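# Move green pen from blue plate to white plate

## Task

Transfer the green pen off the blue plate so it rests on the white plate, and finish with neither gripper in contact with the pen.

## Robot and tools

Robot: two arms, left_arm and right_arm, each with a parallel two-finger gripper and a wrist camera. Calibrated bases in the scene frame: left_arm at (-0.015, +0.340, 0) m, quat_wxyz (+1.000, 0, 0, -0.004); right_arm at (+0.046, -0.370, 0) m, quat_wxyz (+1.000, 0, 0, +0.015). Both bases have +z pointing up.

Frames: the scene frame has its origin on the table top, halfway between the nominal bases, +x out over the table, +z up, and left_arm on the +y side. Image left/right does not match arm names. Every hand pose, hand target and wrist-camera pose in a result is in that arm's own base frame, and so are the poses you command. Fixed cameras and the table use the scene frame. Gripper axes: fingers extend along +z, close along y. end_effector_position sits between the pads, roughly 1 cm short of the tips. Printed poses may be off by a few cm, more at long reach.

Row format (shared by execute_actions and move): 16 numbers, always all 16 even if one arm moves. First 8 are left_arm: x, y, z (metres, absolute position in left base frame), qw, qx, qy, qz (absolute orientation, w first), opening. Next 8 are the same for right_arm in its own base frame. Opening runs -1 (closed) to +1 (fully open, 0.093 m). A row is therefore an absolute pose for each arm, not an offset.

execute_actions(actions, cameras): actions is a list of actions; each action is a list of 1 to 15 rows, one row per 1/30 s step, and if fewer than 15 rows are given the final row is repeated to fill 15 steps. A target more than 0.6 m from the gripper's current position along any of its own axes makes that action rejected for both arms; if the first action fails this against the last reported state, or anything is malformed, nothing runs. An empty actions list just reports state and images. cameras selects images: omitted, null or ["all"] gives all; [] gives none; a wrong name invalidates the call. Camera names: cam_head_left, cam_head_right, cam_left_wrist, cam_right_wrist (each 672x504).

move(target, speed, blend, opening_speed, blocking, cameras): target is one 16-number row or a list of up to 15 rows (waypoints); no 0.6 m check. Each gripper travels a straight line from its current Hand target toward its pose, rotating the short way. speed is m/s per arm path, 0.002 to 2.9, default 0.25 (rotation capped at twice that in rad/s); give one number or one per waypoint. blend (m) rounds corners at intermediate waypoints; 0 stops at each. opening_speed (per second on the -1..+1 scale, at least 0.2) ramps finger commands. The first row's openings apply at start; later rows' openings apply on arrival once everything is at rest. Total path time is capped at 10 s. blocking=false returns after about 0.5 s while the move continues; a new move takes over from the current point. The result adds a move: line such as done, off_target, moving, held or fault, plus limits flags (paced = clipped pose, held = steps withheld). Done means within 10 mm and 2 degrees; it says nothing about contact. Paths ignore obstacles and the other arm; faster moves lag more and hit harder. Route around an arm's own base, not close past it, or its shoulder posture may flip.

wait(seconds 0 to 10, cameras): lets time pass with last commands held; a running move keeps going. stop(cameras): brakes the running move. zoom_image(camera, region [x0, y0, x1, y1] pixels, top-left origin, at most 504x504): closer view of that camera's latest image. finished_scene(scene): give the current scene's number; irreversible, so confirm the pen rests on the white plate and is untouched first.

Results: each gripper's end_effector_position and end_effector_quat_wxyz, Hand target (where the arm is being sent, possibly short of your command), Tool commands, grip_measured, Joint positions (last entry = finger gap in m, floored at 0), Joint velocities ("within noise" means at rest), Joint torques (with offsets and noise; entries 1 to 3 wrap past ±28 N m).

Control behaviour: orientation commands are clipped to 40 degrees from the measured one each step; one action may not get all the way, so resend. Friction and weight can leave the hand low, short or tilted, especially when stretched; small moves may misfire. After each move check position and tilt and correct. To keep orientation, repeat the same quaternion rather than copying the drifted reading. For an idle arm, resend the exact pose from the last result before it went idle, with its intended opening, on every call; resending a measured pose also relieves a press.

Gripping: grip_measured +1 open, -1 closed; pads meet near -0.94, and each mm of object width adds about 0.0208. Readings may be up to 0.02 high. For a firm hold send about 0.24 below the width reading (a round pen may need lower); keep sending it while holding. Release with a value well above the width reading. A grip reading alone cannot confirm holding a thin item.

Avoid: dropping the pen or releasing it while moving, hard or fast contact, pushing into the table, gripper or arm collisions (including closing on the other gripper), and anything leaving the table. Objects may occasionally get nudged. Motor heat rises from holding loads, stretched reach or pushing at unreachable poses; MOTOR HOT appears at 75 °C, 90 °C folds that arm out of use, 100 °C drops it. The robot keeps holding its last command while you are composing a reply.

Each tool is called in YAML: its name, and indented under it one key for each argument.

## Session

execute_actions:
  actions: []

Scene clock: 0.00 s.
left_arm: end_effector_position=(+0.3778, +0.0433, +0.0662) grip_measured=+1.000 end_effector_quat_wxyz=(+0.538, -0.102, +0.832, +0.092) | right_arm: end_effector_position=(+0.3883, -0.0296, +0.0658) grip_measured=+1.000 end_effector_quat_wxyz=(+0.518, +0.069, +0.847, -0.101)
Joint positions: left_arm=[-0.004 1.596 0.356 0.807 -0.27 -0.075 0.093] | right_arm=[0.046 1.599 0.425 0.694 0.285 0.036 0.093]
Joint velocities: within noise
Joint torques (N m): no reading
Motor temperatures (°C): left_arm=[26 28 30 30 26 28 26] | right_arm=[27 30 26 26 26 27 27]
Heat: left arm: 30 °C; right arm: 30 °C.
Hand target: left_arm +0.3805, +0.0433, +0.0712; +0.544, -0.103, +0.828, +0.092 | right_arm +0.3904, -0.0295, +0.0699; +0.523, +0.070, +0.844, -0.100
Tool commands: left_gripper/opening=+1.0 right_gripper/opening=+1.0

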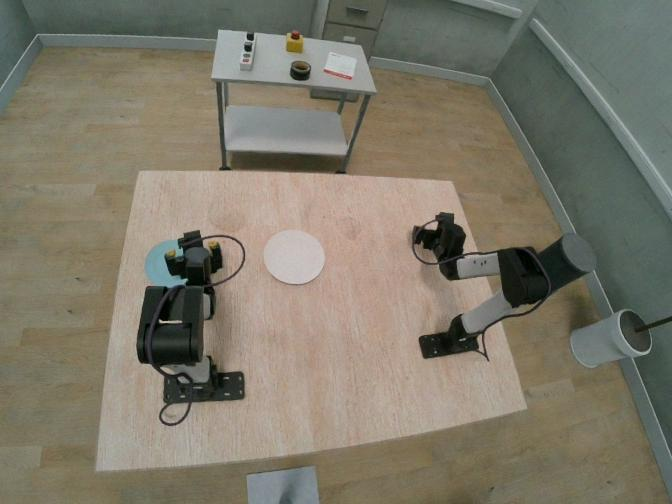

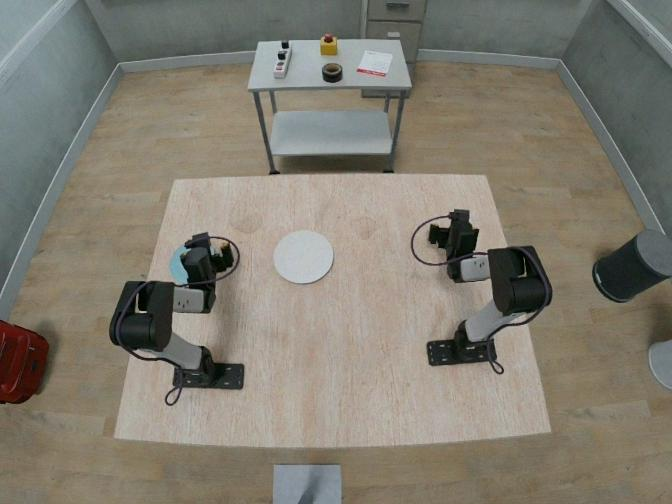

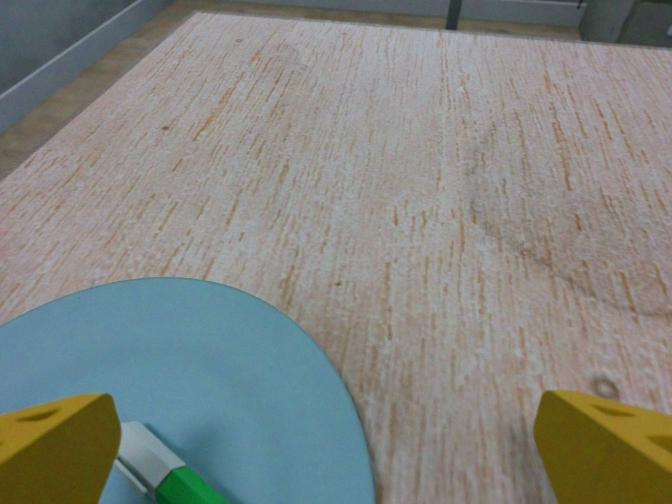

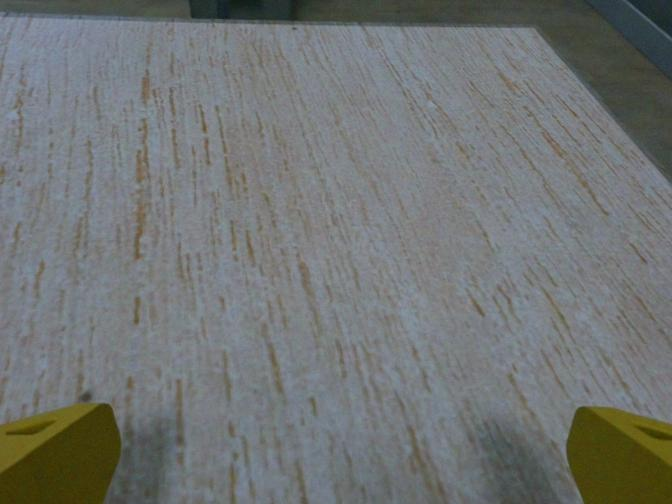

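move:
  target: [0.30, 0.06, 0.24, 0.259, 0, 0.966, 0, 1, 0.3883, -0.0296, 0.0658, 0.518, 0.069, 0.847, -0.101, 1]
  speed: 0.4

Scene clock: 13.33 s.
left_arm: end_effector_position=(+0.2983, +0.0625, +0.2309) grip_measured=+1.000 end_effector_quat_wxyz=(+0.257, -0.014, +0.966, +0.007) | right_arm: end_effector_position=(+0.3883, -0.0296, +0.0658) grip_measured=+1.000 end_effector_quat_wxyz=(+0.518, +0.069, +0.847, -0.101)
Joint positions: left_arm=[0.268 1.286 1.347 -1.124 0.112 0.211 0.093] | right_arm=[0.046 1.599 0.425 0.694 0.285 0.036 0.093]
Joint velocities: within noise
Joint torques (N m): left_arm=[0.49 -2.67 11.23 1.24 0.32 0.2] | right_arm=[0.2 -5.56 4.79 2.62 0.02 0.07]
Motor temperatures (°C): left_arm=[26 29 31 33 26 28 26] | right_arm=[27 31 27 30 26 27 27]
Heat: left arm: 33 °C; right arm: 31 °C.
Hand target: left_arm +0.2989, +0.0612, +0.2407; +0.260, -0.007, +0.966, +0.001 | right_arm +0.3883, -0.0296, +0.0658; +0.518, +0.069, +0.847, -0.101
Off the commanded pose: left_arm 0.010 m, 2 deg | right_arm 0.000 m, 0 deg.
move: done

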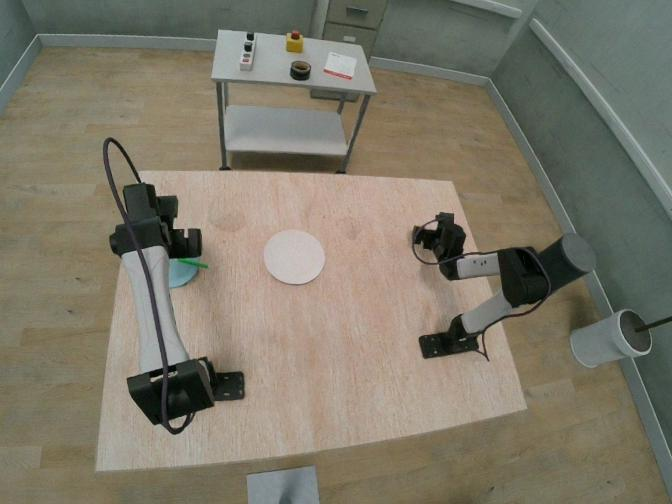

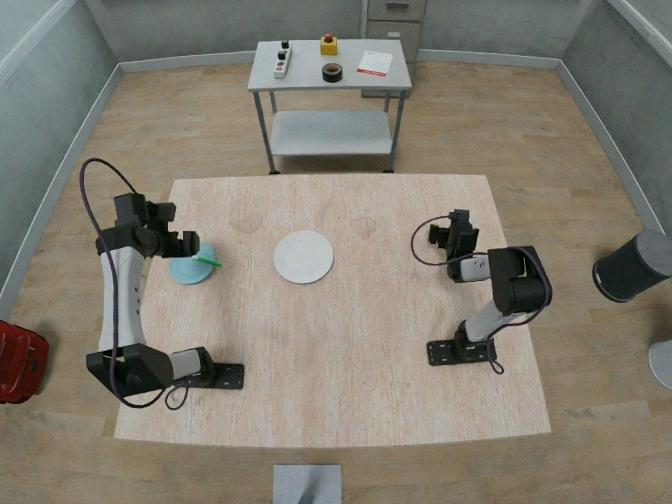

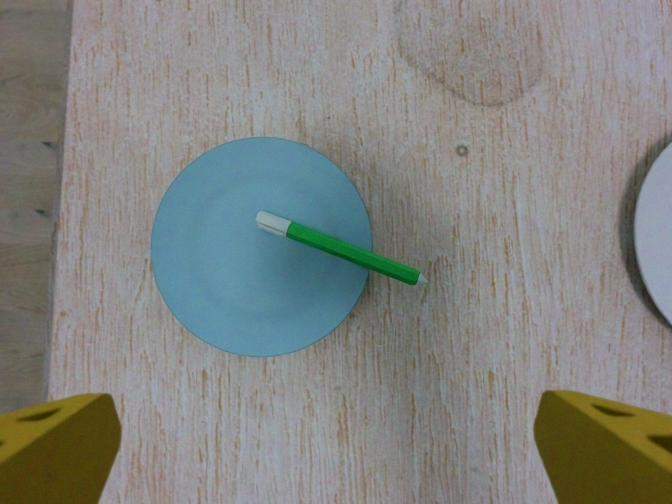

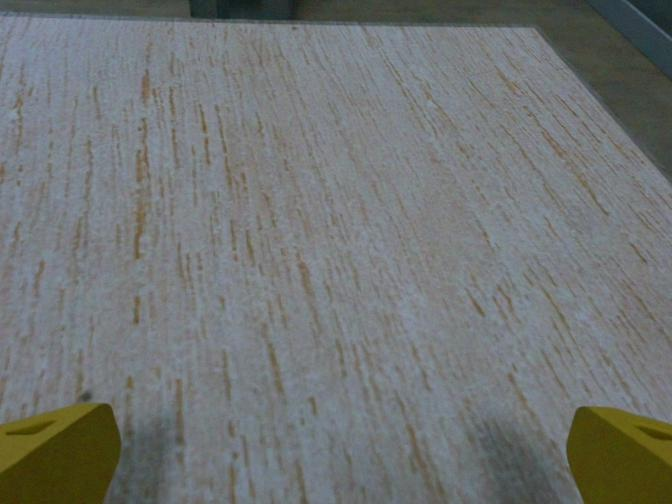

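move:
  target: [0.346, 0.073, 0.12, 0, -0.567, 0.8236, 0, -0.1, 0.3883, -0.0296, 0.0658, 0.518, 0.069, 0.847, -0.101, 1]
  speed: 0.4
  cameras: ["cam_head_right", "cam_left_wrist"]

Scene clock: 61.23 s.
left_arm: end_effector_position=(+0.3394, +0.0700, +0.1152) grip_measured=-0.097 end_effector_quat_wxyz=(-0.004, -0.553, +0.833, +0.005) | right_arm: end_effector_position=(+0.3883, -0.0296, +0.0658) grip_measured=+1.000 end_effector_quat_wxyz=(+0.518, +0.069, +0.847, -0.101)
Joint positions: left_arm=[0.2 1.867 1.593 -1.308 -0.006 -0.972 0.041] | right_arm=[0.046 1.599 0.425 0.694 0.285 0.036 0.093]
Joint velocities: within noise
Joint torques (N m): left_arm=[0.54 -6.22 10.26 0.29 0.12 -0.14] | right_arm=[0.21 -5.57 4.77 2.62 0.01 0.08]
Motor temperatures (°C): left_arm=[26 29 36 32 26 28 26] | right_arm=[27 32 29 34 26 27 27]
Heat: left arm: 36 °C; right arm: 34 °C.
Hand target: left_arm +0.3461, +0.0714, +0.1207; +0.000, -0.562, +0.827, -0.004 | right_arm +0.3883, -0.0296, +0.0658; +0.518, +0.069, +0.847, -0.101
Off the commanded pose: left_arm 0.009 m, 2 deg | right_arm 0.000 m, 0 deg.
move: done
Images, in order (width x height): cam_head_right 672x504, cam_left_wrist 672x504.

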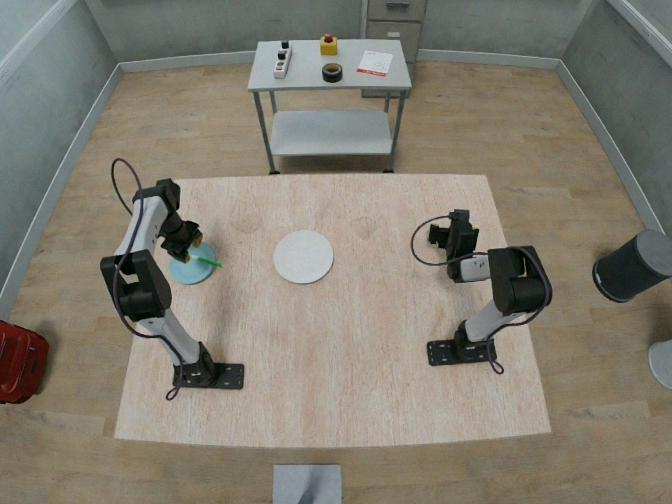

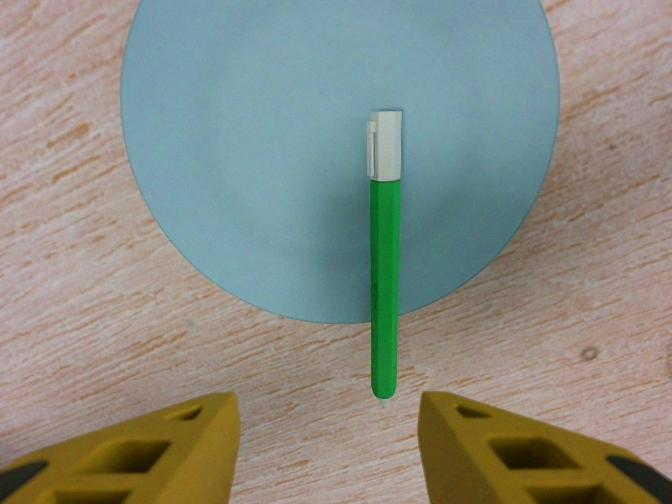

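move:
  target: [0.364, 0.065, 0.07, 0, -0.5878, 0.809, 0, -0.1, 0.3883, -0.0296, 0.0658, 0.518, 0.069, 0.847, -0.101, 1]
  speed: 0.25
  cameras: ["cam_left_wrist"]

Scene clock: 91.00 s.
left_arm: end_effector_position=(+0.3649, +0.0691, +0.0789) grip_measured=-0.097 end_effector_quat_wxyz=(+0.007, -0.584, +0.811, +0.000) | right_arm: end_effector_position=(+0.3883, -0.0296, +0.0658) grip_measured=+1.000 end_effector_quat_wxyz=(+0.518, +0.069, +0.847, -0.101)
Joint positions: left_arm=[0.184 1.955 1.568 -1.171 -0.006 -1.064 0.041] | right_arm=[0.046 1.599 0.425 0.694 0.285 0.036 0.093]
Joint velocities: within noise
Joint torques (N m): left_arm=[-0.75 -7.13 4.92 0.66 0.03 -0.15] | right_arm=[0.23 -5.6 4.74 2.62 0.02 0.08]
Motor temperatures (°C): left_arm=[26 31 37 31 26 28 26] | right_arm=[27 33 29 36 26 27 27]
Heat: left arm: 37 °C; right arm: 36 °C.
Hand target: left_arm +0.3639, +0.0651, +0.0702; +0.000, -0.588, +0.809, +0.000 | right_arm +0.3883, -0.0296, +0.0658; +0.518, +0.069, +0.847, -0.101
Off the commanded pose: left_arm 0.010 m, 1 deg | right_arm 0.000 m, 0 deg.
move: done
Images, in order (width x height): cam_left_wrist 672x504.

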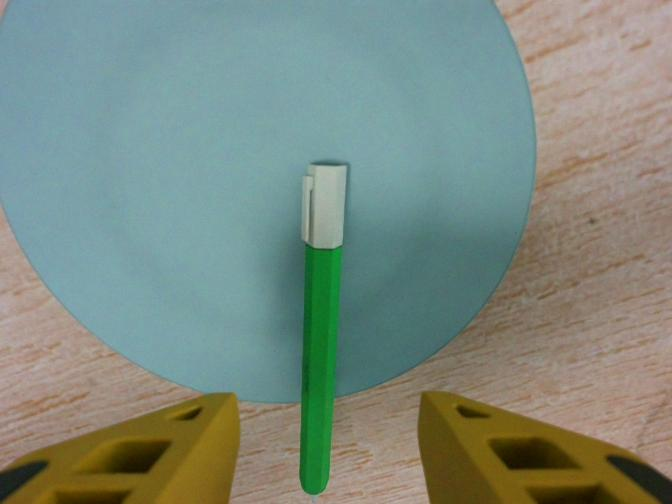

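move:
  target: [0.362, 0.066, 0.024, 0, -0.57, 0.8216, 0, -0.1, 0.3883, -0.0296, 0.0658, 0.518, 0.069, 0.847, -0.101, 1]
  speed: 0.15
  cameras: ["cam_left_wrist"]

Scene clock: 169.23 s.
left_arm: end_effector_position=(+0.3640, +0.0689, +0.0332) grip_measured=-0.097 end_effector_quat_wxyz=(+0.007, -0.578, +0.816, +0.000) | right_arm: end_effector_position=(+0.3883, -0.0296, +0.0658) grip_measured=+1.000 end_effector_quat_wxyz=(+0.518, +0.069, +0.847, -0.101)
Joint positions: left_arm=[0.184 1.992 1.434 -1.001 -0.006 -1.047 0.041] | right_arm=[0.046 1.599 0.425 0.694 0.285 0.036 0.093]
Joint velocities: within noise
Joint torques (N m): left_arm=[-0.42 -7.09 4.71 0.68 0.03 0.18] | right_arm=[0.21 -5.57 4.77 2.62 0.02 0.07]
Motor temperatures (°C): left_arm=[26 36 34 31 26 28 26] | right_arm=[27 33 30 40 26 27 27]
Heat: left arm: 36 °C; right arm: 40 °C.
Hand target: left_arm +0.3616, +0.0660, +0.0242; +0.000, -0.570, +0.821, +0.000 | right_arm +0.3883, -0.0296, +0.0658; +0.518, +0.069, +0.847, -0.101
Off the commanded pose: left_arm 0.010 m, 1 deg | right_arm 0.000 m, 0 deg.
move: done
Images, in order (width x height): cam_left_wrist 672x504.

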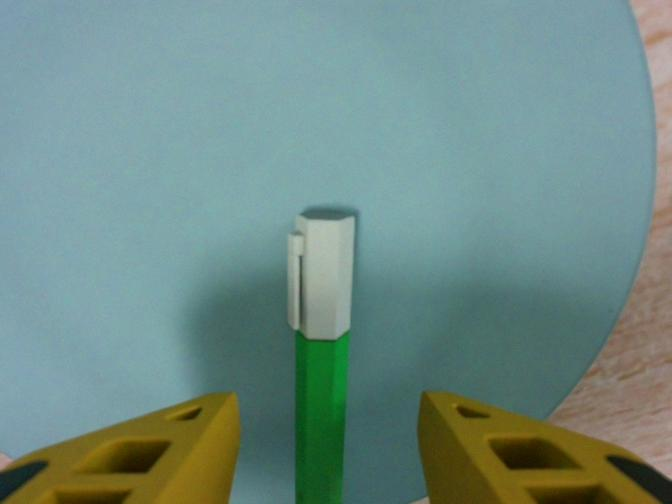

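move:
  target:
    - [0.361, 0.066, 0.013, 0, -0.562, 0.827, 0, -0.1, 0.3883, -0.0296, 0.0658, 0.518, 0.069, 0.847, -0.101, 1]
    - [0.361, 0.066, 0.013, 0, -0.562, 0.827, 0, -1, 0.3883, -0.0296, 0.0658, 0.518, 0.069, 0.847, -0.101, 1]
  speed: 0.1
  opening_speed: 1.0
  cameras: ["cam_left_wrist"]

Scene clock: 180.87 s.
left_arm: end_effector_position=(+0.3644, +0.0690, +0.0240) grip_measured=-0.884 end_effector_quat_wxyz=(+0.009, -0.569, +0.822, -0.001) | right_arm: end_effector_position=(+0.3883, -0.0296, +0.0658) grip_measured=+1.000 end_effector_quat_wxyz=(+0.518, +0.069, +0.847, -0.101)
Joint positions: left_arm=[0.184 2 1.407 -0.96 -0.006 -1.026 0.003] | right_arm=[0.046 1.599 0.425 0.694 0.285 0.036 0.093]
Joint velocities: within noise
Joint torques (N m): left_arm=[-0.36 -6.82 4.49 0.69 0.03 0.18] | right_arm=[0.21 -5.57 4.72 2.63 0.01 0.08]
Motor temperatures (°C): left_arm=[26 36 34 31 26 28 26] | right_arm=[27 33 30 40 26 27 27]
Heat: left arm: 36 °C; right arm: 40 °C.
Hand target: left_arm +0.3607, +0.0660, +0.0132; +0.000, -0.562, +0.827, +0.000 | right_arm +0.3883, -0.0296, +0.0658; +0.518, +0.069, +0.847, -0.101
Off the commanded pose: left_arm 0.012 m, 1 deg | right_arm 0.000 m, 0 deg.
move: off_target (left_arm); target 2's new opening was sent with left_arm's hand 0.012 m and 1 deg from that target
Images, in order (width x height): cam_left_wrist 672x504.

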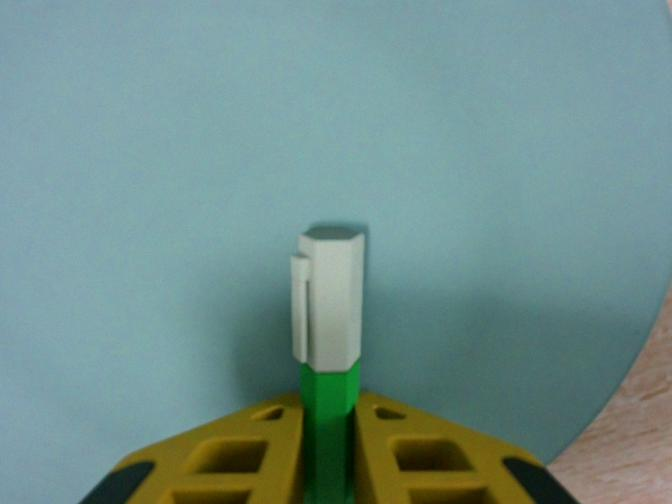

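move:
  target:
    - [0.363, 0.066, 0.09, 0, -0.562, 0.827, 0, -1, 0.3883, -0.0296, 0.0658, 0.518, 0.069, 0.847, -0.101, 1]
    - [0.407, -0.236, 0.09, 0.0511, -0.2161, 0.9749, 0.0113, -1, 0.3883, -0.0296, 0.0658, 0.518, 0.069, 0.847, -0.101, 1]
  speed: [0.2, 0.3]
  blend: [0.03, 0]

Scene clock: 218.40 s.
left_arm: end_effector_position=(+0.3987, -0.2385, +0.0879) grip_measured=-0.893 end_effector_quat_wxyz=(+0.041, -0.219, +0.975, +0.006) | right_arm: end_effector_position=(+0.3883, -0.0296, +0.0658) grip_measured=+1.000 end_effector_quat_wxyz=(+0.518, +0.069, +0.847, -0.101)
Joint positions: left_arm=[-0.563 2.329 2.186 -1.378 -0.066 -1.003 0.002] | right_arm=[0.046 1.599 0.425 0.694 0.285 0.036 0.093]
Joint velocities: within noise
Joint torques (N m): left_arm=[0.59 -8.85 10.45 0.39 -0.37 0.18] | right_arm=[0.21 -5.57 4.75 2.62 0.02 0.08]
Motor temperatures (°C): left_arm=[26 37 34 31 26 28 27] | right_arm=[27 33 30 42 26 27 27]
Heat: left arm: 37 °C; right arm: 42 °C.
Hand target: left_arm +0.4064, -0.2347, +0.0899; +0.051, -0.216, +0.975, +0.013 | right_arm +0.3883, -0.0296, +0.0658; +0.518, +0.069, +0.847, -0.101
Off the commanded pose: left_arm 0.009 m, 1 deg | right_arm 0.000 m, 0 deg.
move: done

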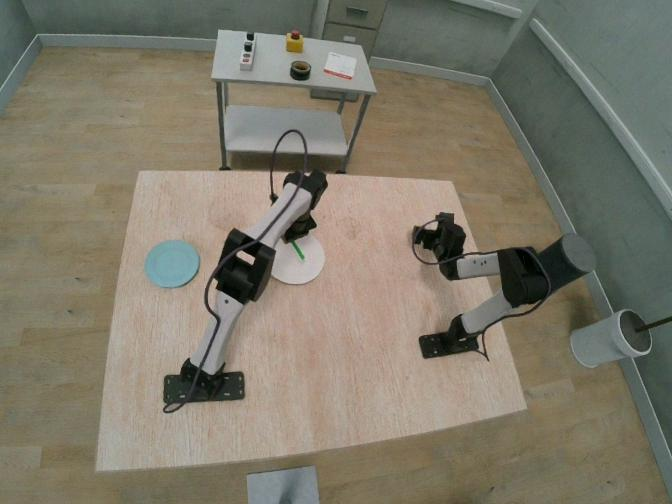

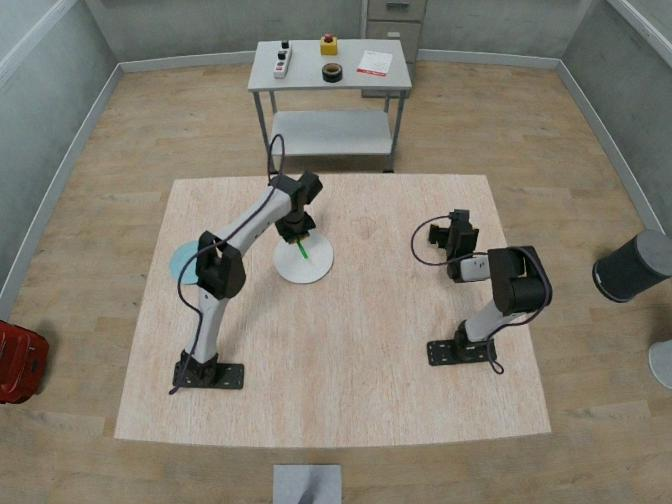

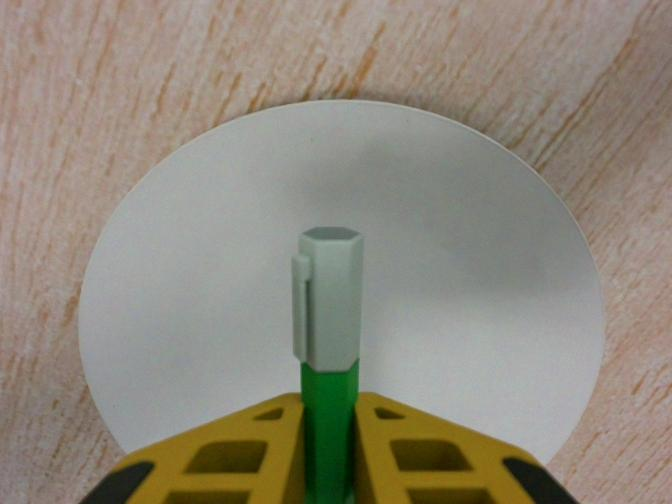

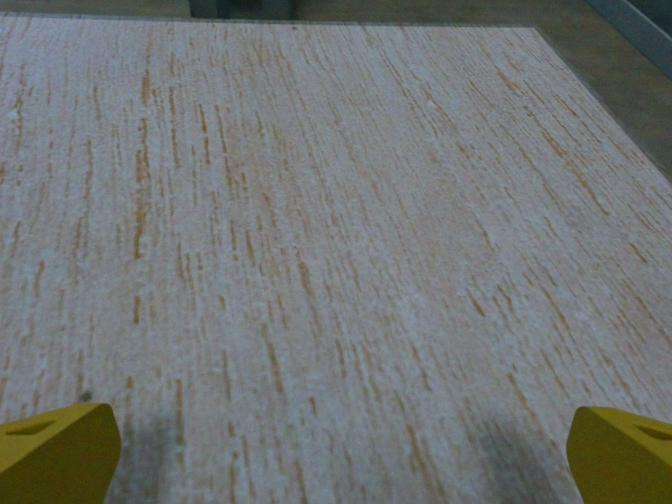

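move:
  target: [0.404, -0.236, 0.028, 0.0511, -0.2161, 0.9749, 0.0113, -1, 0.3883, -0.0296, 0.0658, 0.518, 0.069, 0.847, -0.101, 1]
  speed: 0.15
  cameras: ["cam_left_wrist", "cam_head_right"]

Scene clock: 232.57 s.
left_arm: end_effector_position=(+0.4028, -0.2411, +0.0392) grip_measured=-0.893 end_effector_quat_wxyz=(+0.048, -0.219, +0.975, -0.001) | right_arm: end_effector_position=(+0.3883, -0.0296, +0.0658) grip_measured=+1.000 end_effector_quat_wxyz=(+0.518, +0.069, +0.847, -0.101)
Joint positions: left_arm=[-0.563 2.329 1.991 -1.164 -0.066 -1.003 0.002] | right_arm=[0.046 1.599 0.425 0.694 0.285 0.036 0.093]
Joint velocities: within noise
Joint torques (N m): left_arm=[0.2 -9.51 4.83 0.82 -0.34 0.12] | right_arm=[0.18 -5.57 4.74 2.63 0.02 0.08]
Motor temperatures (°C): left_arm=[26 40 37 31 26 28 27] | right_arm=[27 33 30 42 26 27 27]
Heat: left arm: 40 °C; right arm: 42 °C.
Hand target: left_arm +0.4037, -0.2360, +0.0282; +0.050, -0.216, +0.975, +0.012 | right_arm +0.3883, -0.0296, +0.0658; +0.518, +0.069, +0.847, -0.101
Off the commanded pose: left_arm 0.012 m, 1 deg | right_arm 0.000 m, 0 deg.
move: off_target (left_arm)
Images, in order (width x height): cam_head_right 672x504, cam_left_wrist 672x504.

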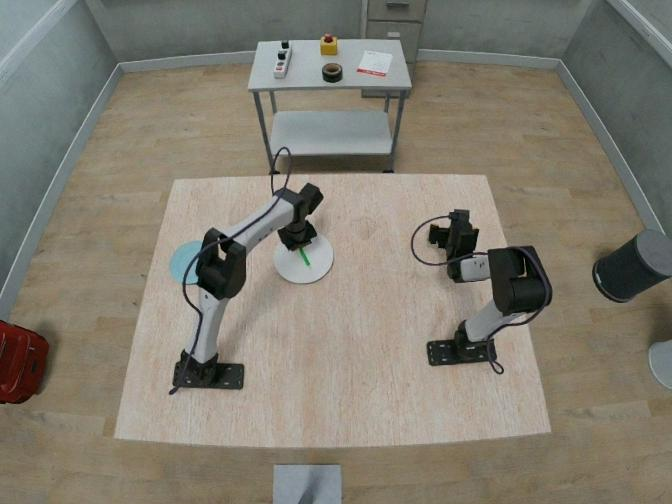

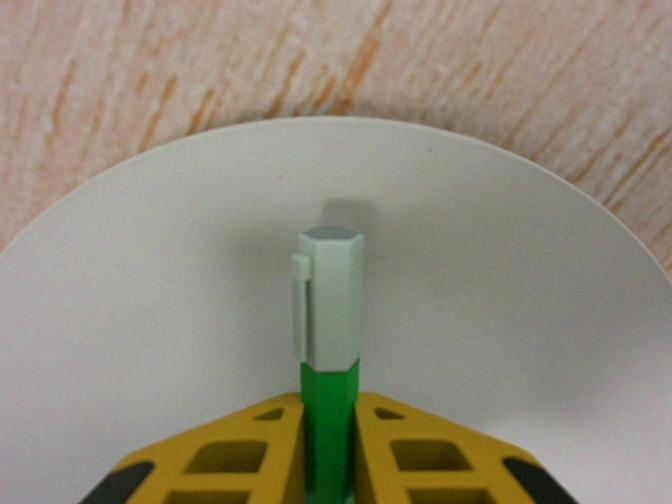

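move:
  target: [0.404, -0.236, 0.017, 0.0511, -0.2161, 0.9749, 0.0113, -1, 0.3883, -0.0296, 0.0658, 0.518, 0.069, 0.847, -0.101, 1]
  speed: 0.06
  cameras: ["cam_left_wrist"]

Scene clock: 238.17 s.
left_arm: end_effector_position=(+0.4037, -0.2417, +0.0317) grip_measured=-0.893 end_effector_quat_wxyz=(+0.051, -0.219, +0.974, -0.004) | right_arm: end_effector_position=(+0.3883, -0.0296, +0.0658) grip_measured=+1.000 end_effector_quat_wxyz=(+0.518, +0.069, +0.847, -0.101)
Joint positions: left_arm=[-0.563 2.329 1.961 -1.125 -0.066 -1.003 0.002] | right_arm=[0.046 1.599 0.425 0.694 0.285 0.036 0.093]
Joint velocities: within noise
Joint torques (N m): left_arm=[0.18 -8.96 4.78 0.85 -0.34 0.12] | right_arm=[0.2 -5.55 4.78 2.62 0.02 0.08]
Motor temperatures (°C): left_arm=[26 41 36 31 26 28 27] | right_arm=[27 33 30 42 26 27 27]
Heat: left arm: 41 °C; right arm: 42 °C.
Hand target: left_arm +0.4037, -0.2359, +0.0174; +0.051, -0.216, +0.975, +0.011 | right_arm +0.3883, -0.0296, +0.0658; +0.518, +0.069, +0.847, -0.101
Off the commanded pose: left_arm 0.016 m, 2 deg | right_arm 0.000 m, 0 deg.
move: off_target (left_arm)
Images, in order (width x height): cam_left_wrist 672x504.

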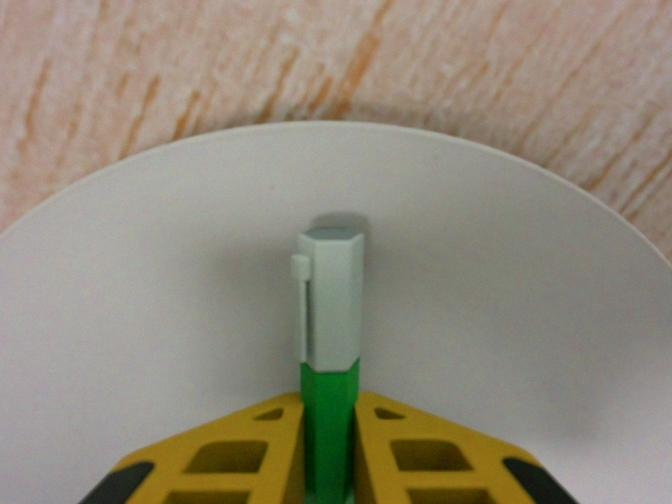

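move:
  target: [0.404, -0.236, 0.010, 0.0511, -0.2161, 0.9749, 0.0113, -1, 0.3883, -0.0296, 0.0658, 0.518, 0.069, 0.847, -0.101, 1]
  speed: 0.06
  cameras: ["cam_left_wrist"]

Scene clock: 247.67 s.
left_arm: end_effector_position=(+0.4029, -0.2412, +0.0272) grip_measured=-0.893 end_effector_quat_wxyz=(+0.050, -0.219, +0.974, -0.003) | right_arm: end_effector_position=(+0.3883, -0.0296, +0.0658) grip_measured=+1.000 end_effector_quat_wxyz=(+0.518, +0.069, +0.847, -0.101)
Joint positions: left_arm=[-0.563 2.329 1.943 -1.108 -0.066 -1.003 0.002] | right_arm=[0.046 1.599 0.425 0.694 0.285 0.036 0.093]
Joint velocities: within noise
Joint torques (N m): left_arm=[0.2 -8.57 4.67 0.92 -0.34 0.12] | right_arm=[0.21 -5.55 4.78 2.62 0.02 0.07]
Motor temperatures (°C): left_arm=[26 42 35 31 26 28 27] | right_arm=[27 33 30 43 26 27 27]
Heat: left arm: 42 °C; right arm: 43 °C.
Hand target: left_arm +0.4034, -0.2357, +0.0104; +0.050, -0.216, +0.975, +0.012 | right_arm +0.3883, -0.0296, +0.0658; +0.518, +0.069, +0.847, -0.101
Off the commanded pose: left_arm 0.018 m, 2 deg | right_arm 0.000 m, 0 deg.
move: off_target (left_arm)
Images, in order (width x height): cam_left_wrist 672x504.

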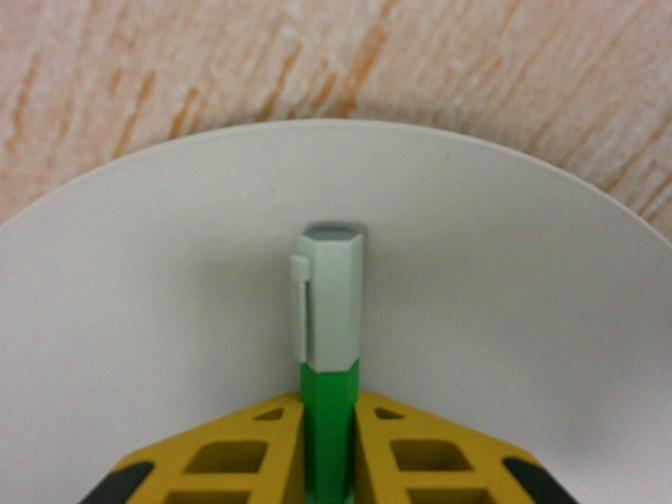

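move:
  target:
    - [0.404, -0.236, 0.010, 0.0511, -0.2161, 0.9749, 0.0113, -0.3, 0.3883, -0.0296, 0.0658, 0.518, 0.069, 0.847, -0.101, 1]
    - [0.407, -0.236, 0.11, 0.0511, -0.2161, 0.9749, 0.0113, -0.3, 0.3883, -0.0296, 0.0658, 0.518, 0.069, 0.847, -0.101, 1]
  speed: 0.2
  opening_speed: 0.8

Scene clock: 258.30 s.
left_arm: end_effector_position=(+0.4002, -0.2395, +0.1075) grip_measured=-0.303 end_effector_quat_wxyz=(+0.042, -0.219, +0.975, +0.005) | right_arm: end_effector_position=(+0.3883, -0.0296, +0.0658) grip_measured=+1.000 end_effector_quat_wxyz=(+0.518, +0.069, +0.847, -0.101)
Joint positions: left_arm=[-0.563 2.351 2.303 -1.469 -0.066 -1.003 0.031] | right_arm=[0.046 1.599 0.425 0.694 0.285 0.036 0.093]
Joint velocities: within noise
Joint torques (N m): left_arm=[0.51 -9.07 10.25 0.38 -0.34 0.17] | right_arm=[0.21 -5.57 4.78 2.63 0.01 0.07]
Motor temperatures (°C): left_arm=[26 43 35 31 26 28 27] | right_arm=[27 33 30 43 26 27 27]
Heat: left arm: 43 °C; right arm: 43 °C.
Hand target: left_arm +0.4068, -0.2359, +0.1098; +0.052, -0.216, +0.975, +0.011 | right_arm +0.3883, -0.0296, +0.0658; +0.518, +0.069, +0.847, -0.101
Off the commanded pose: left_arm 0.008 m, 1 deg | right_arm 0.000 m, 0 deg.
move: done

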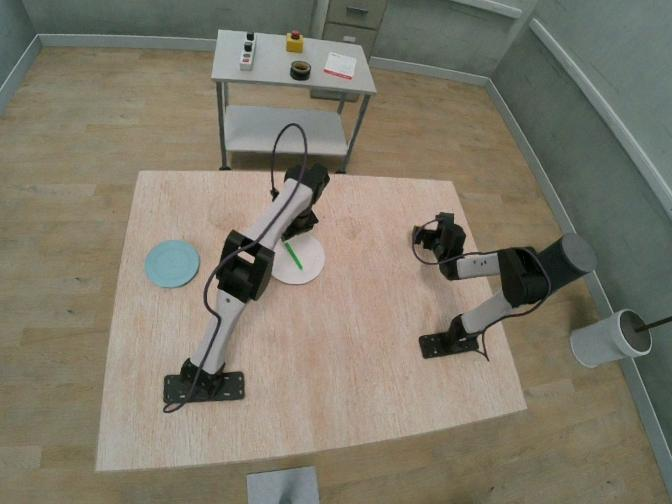

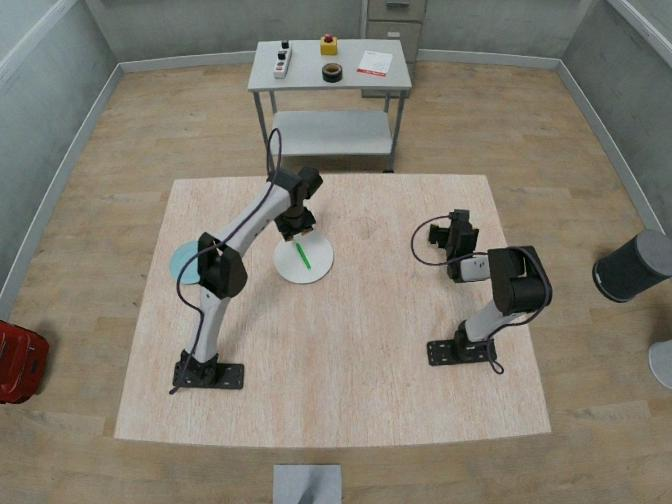

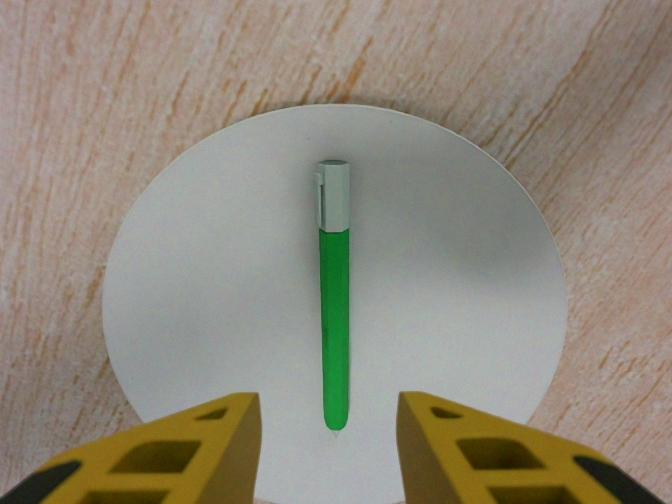

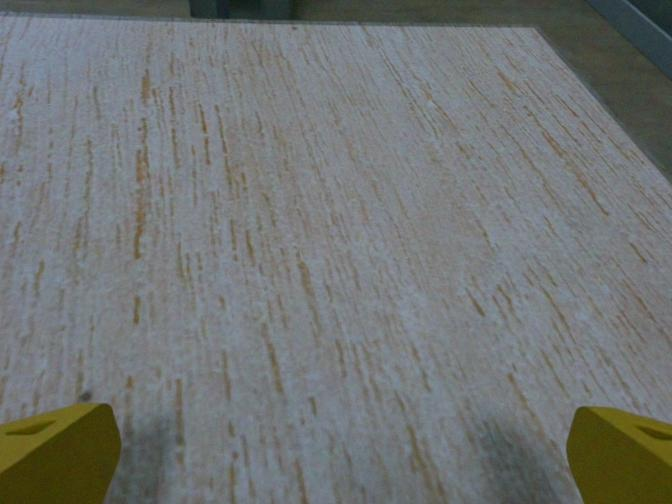

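The pen lies on the white plate, and the gripper is clear of it.

finished_scene:
  scene: 1

The scene is finished: the task was done.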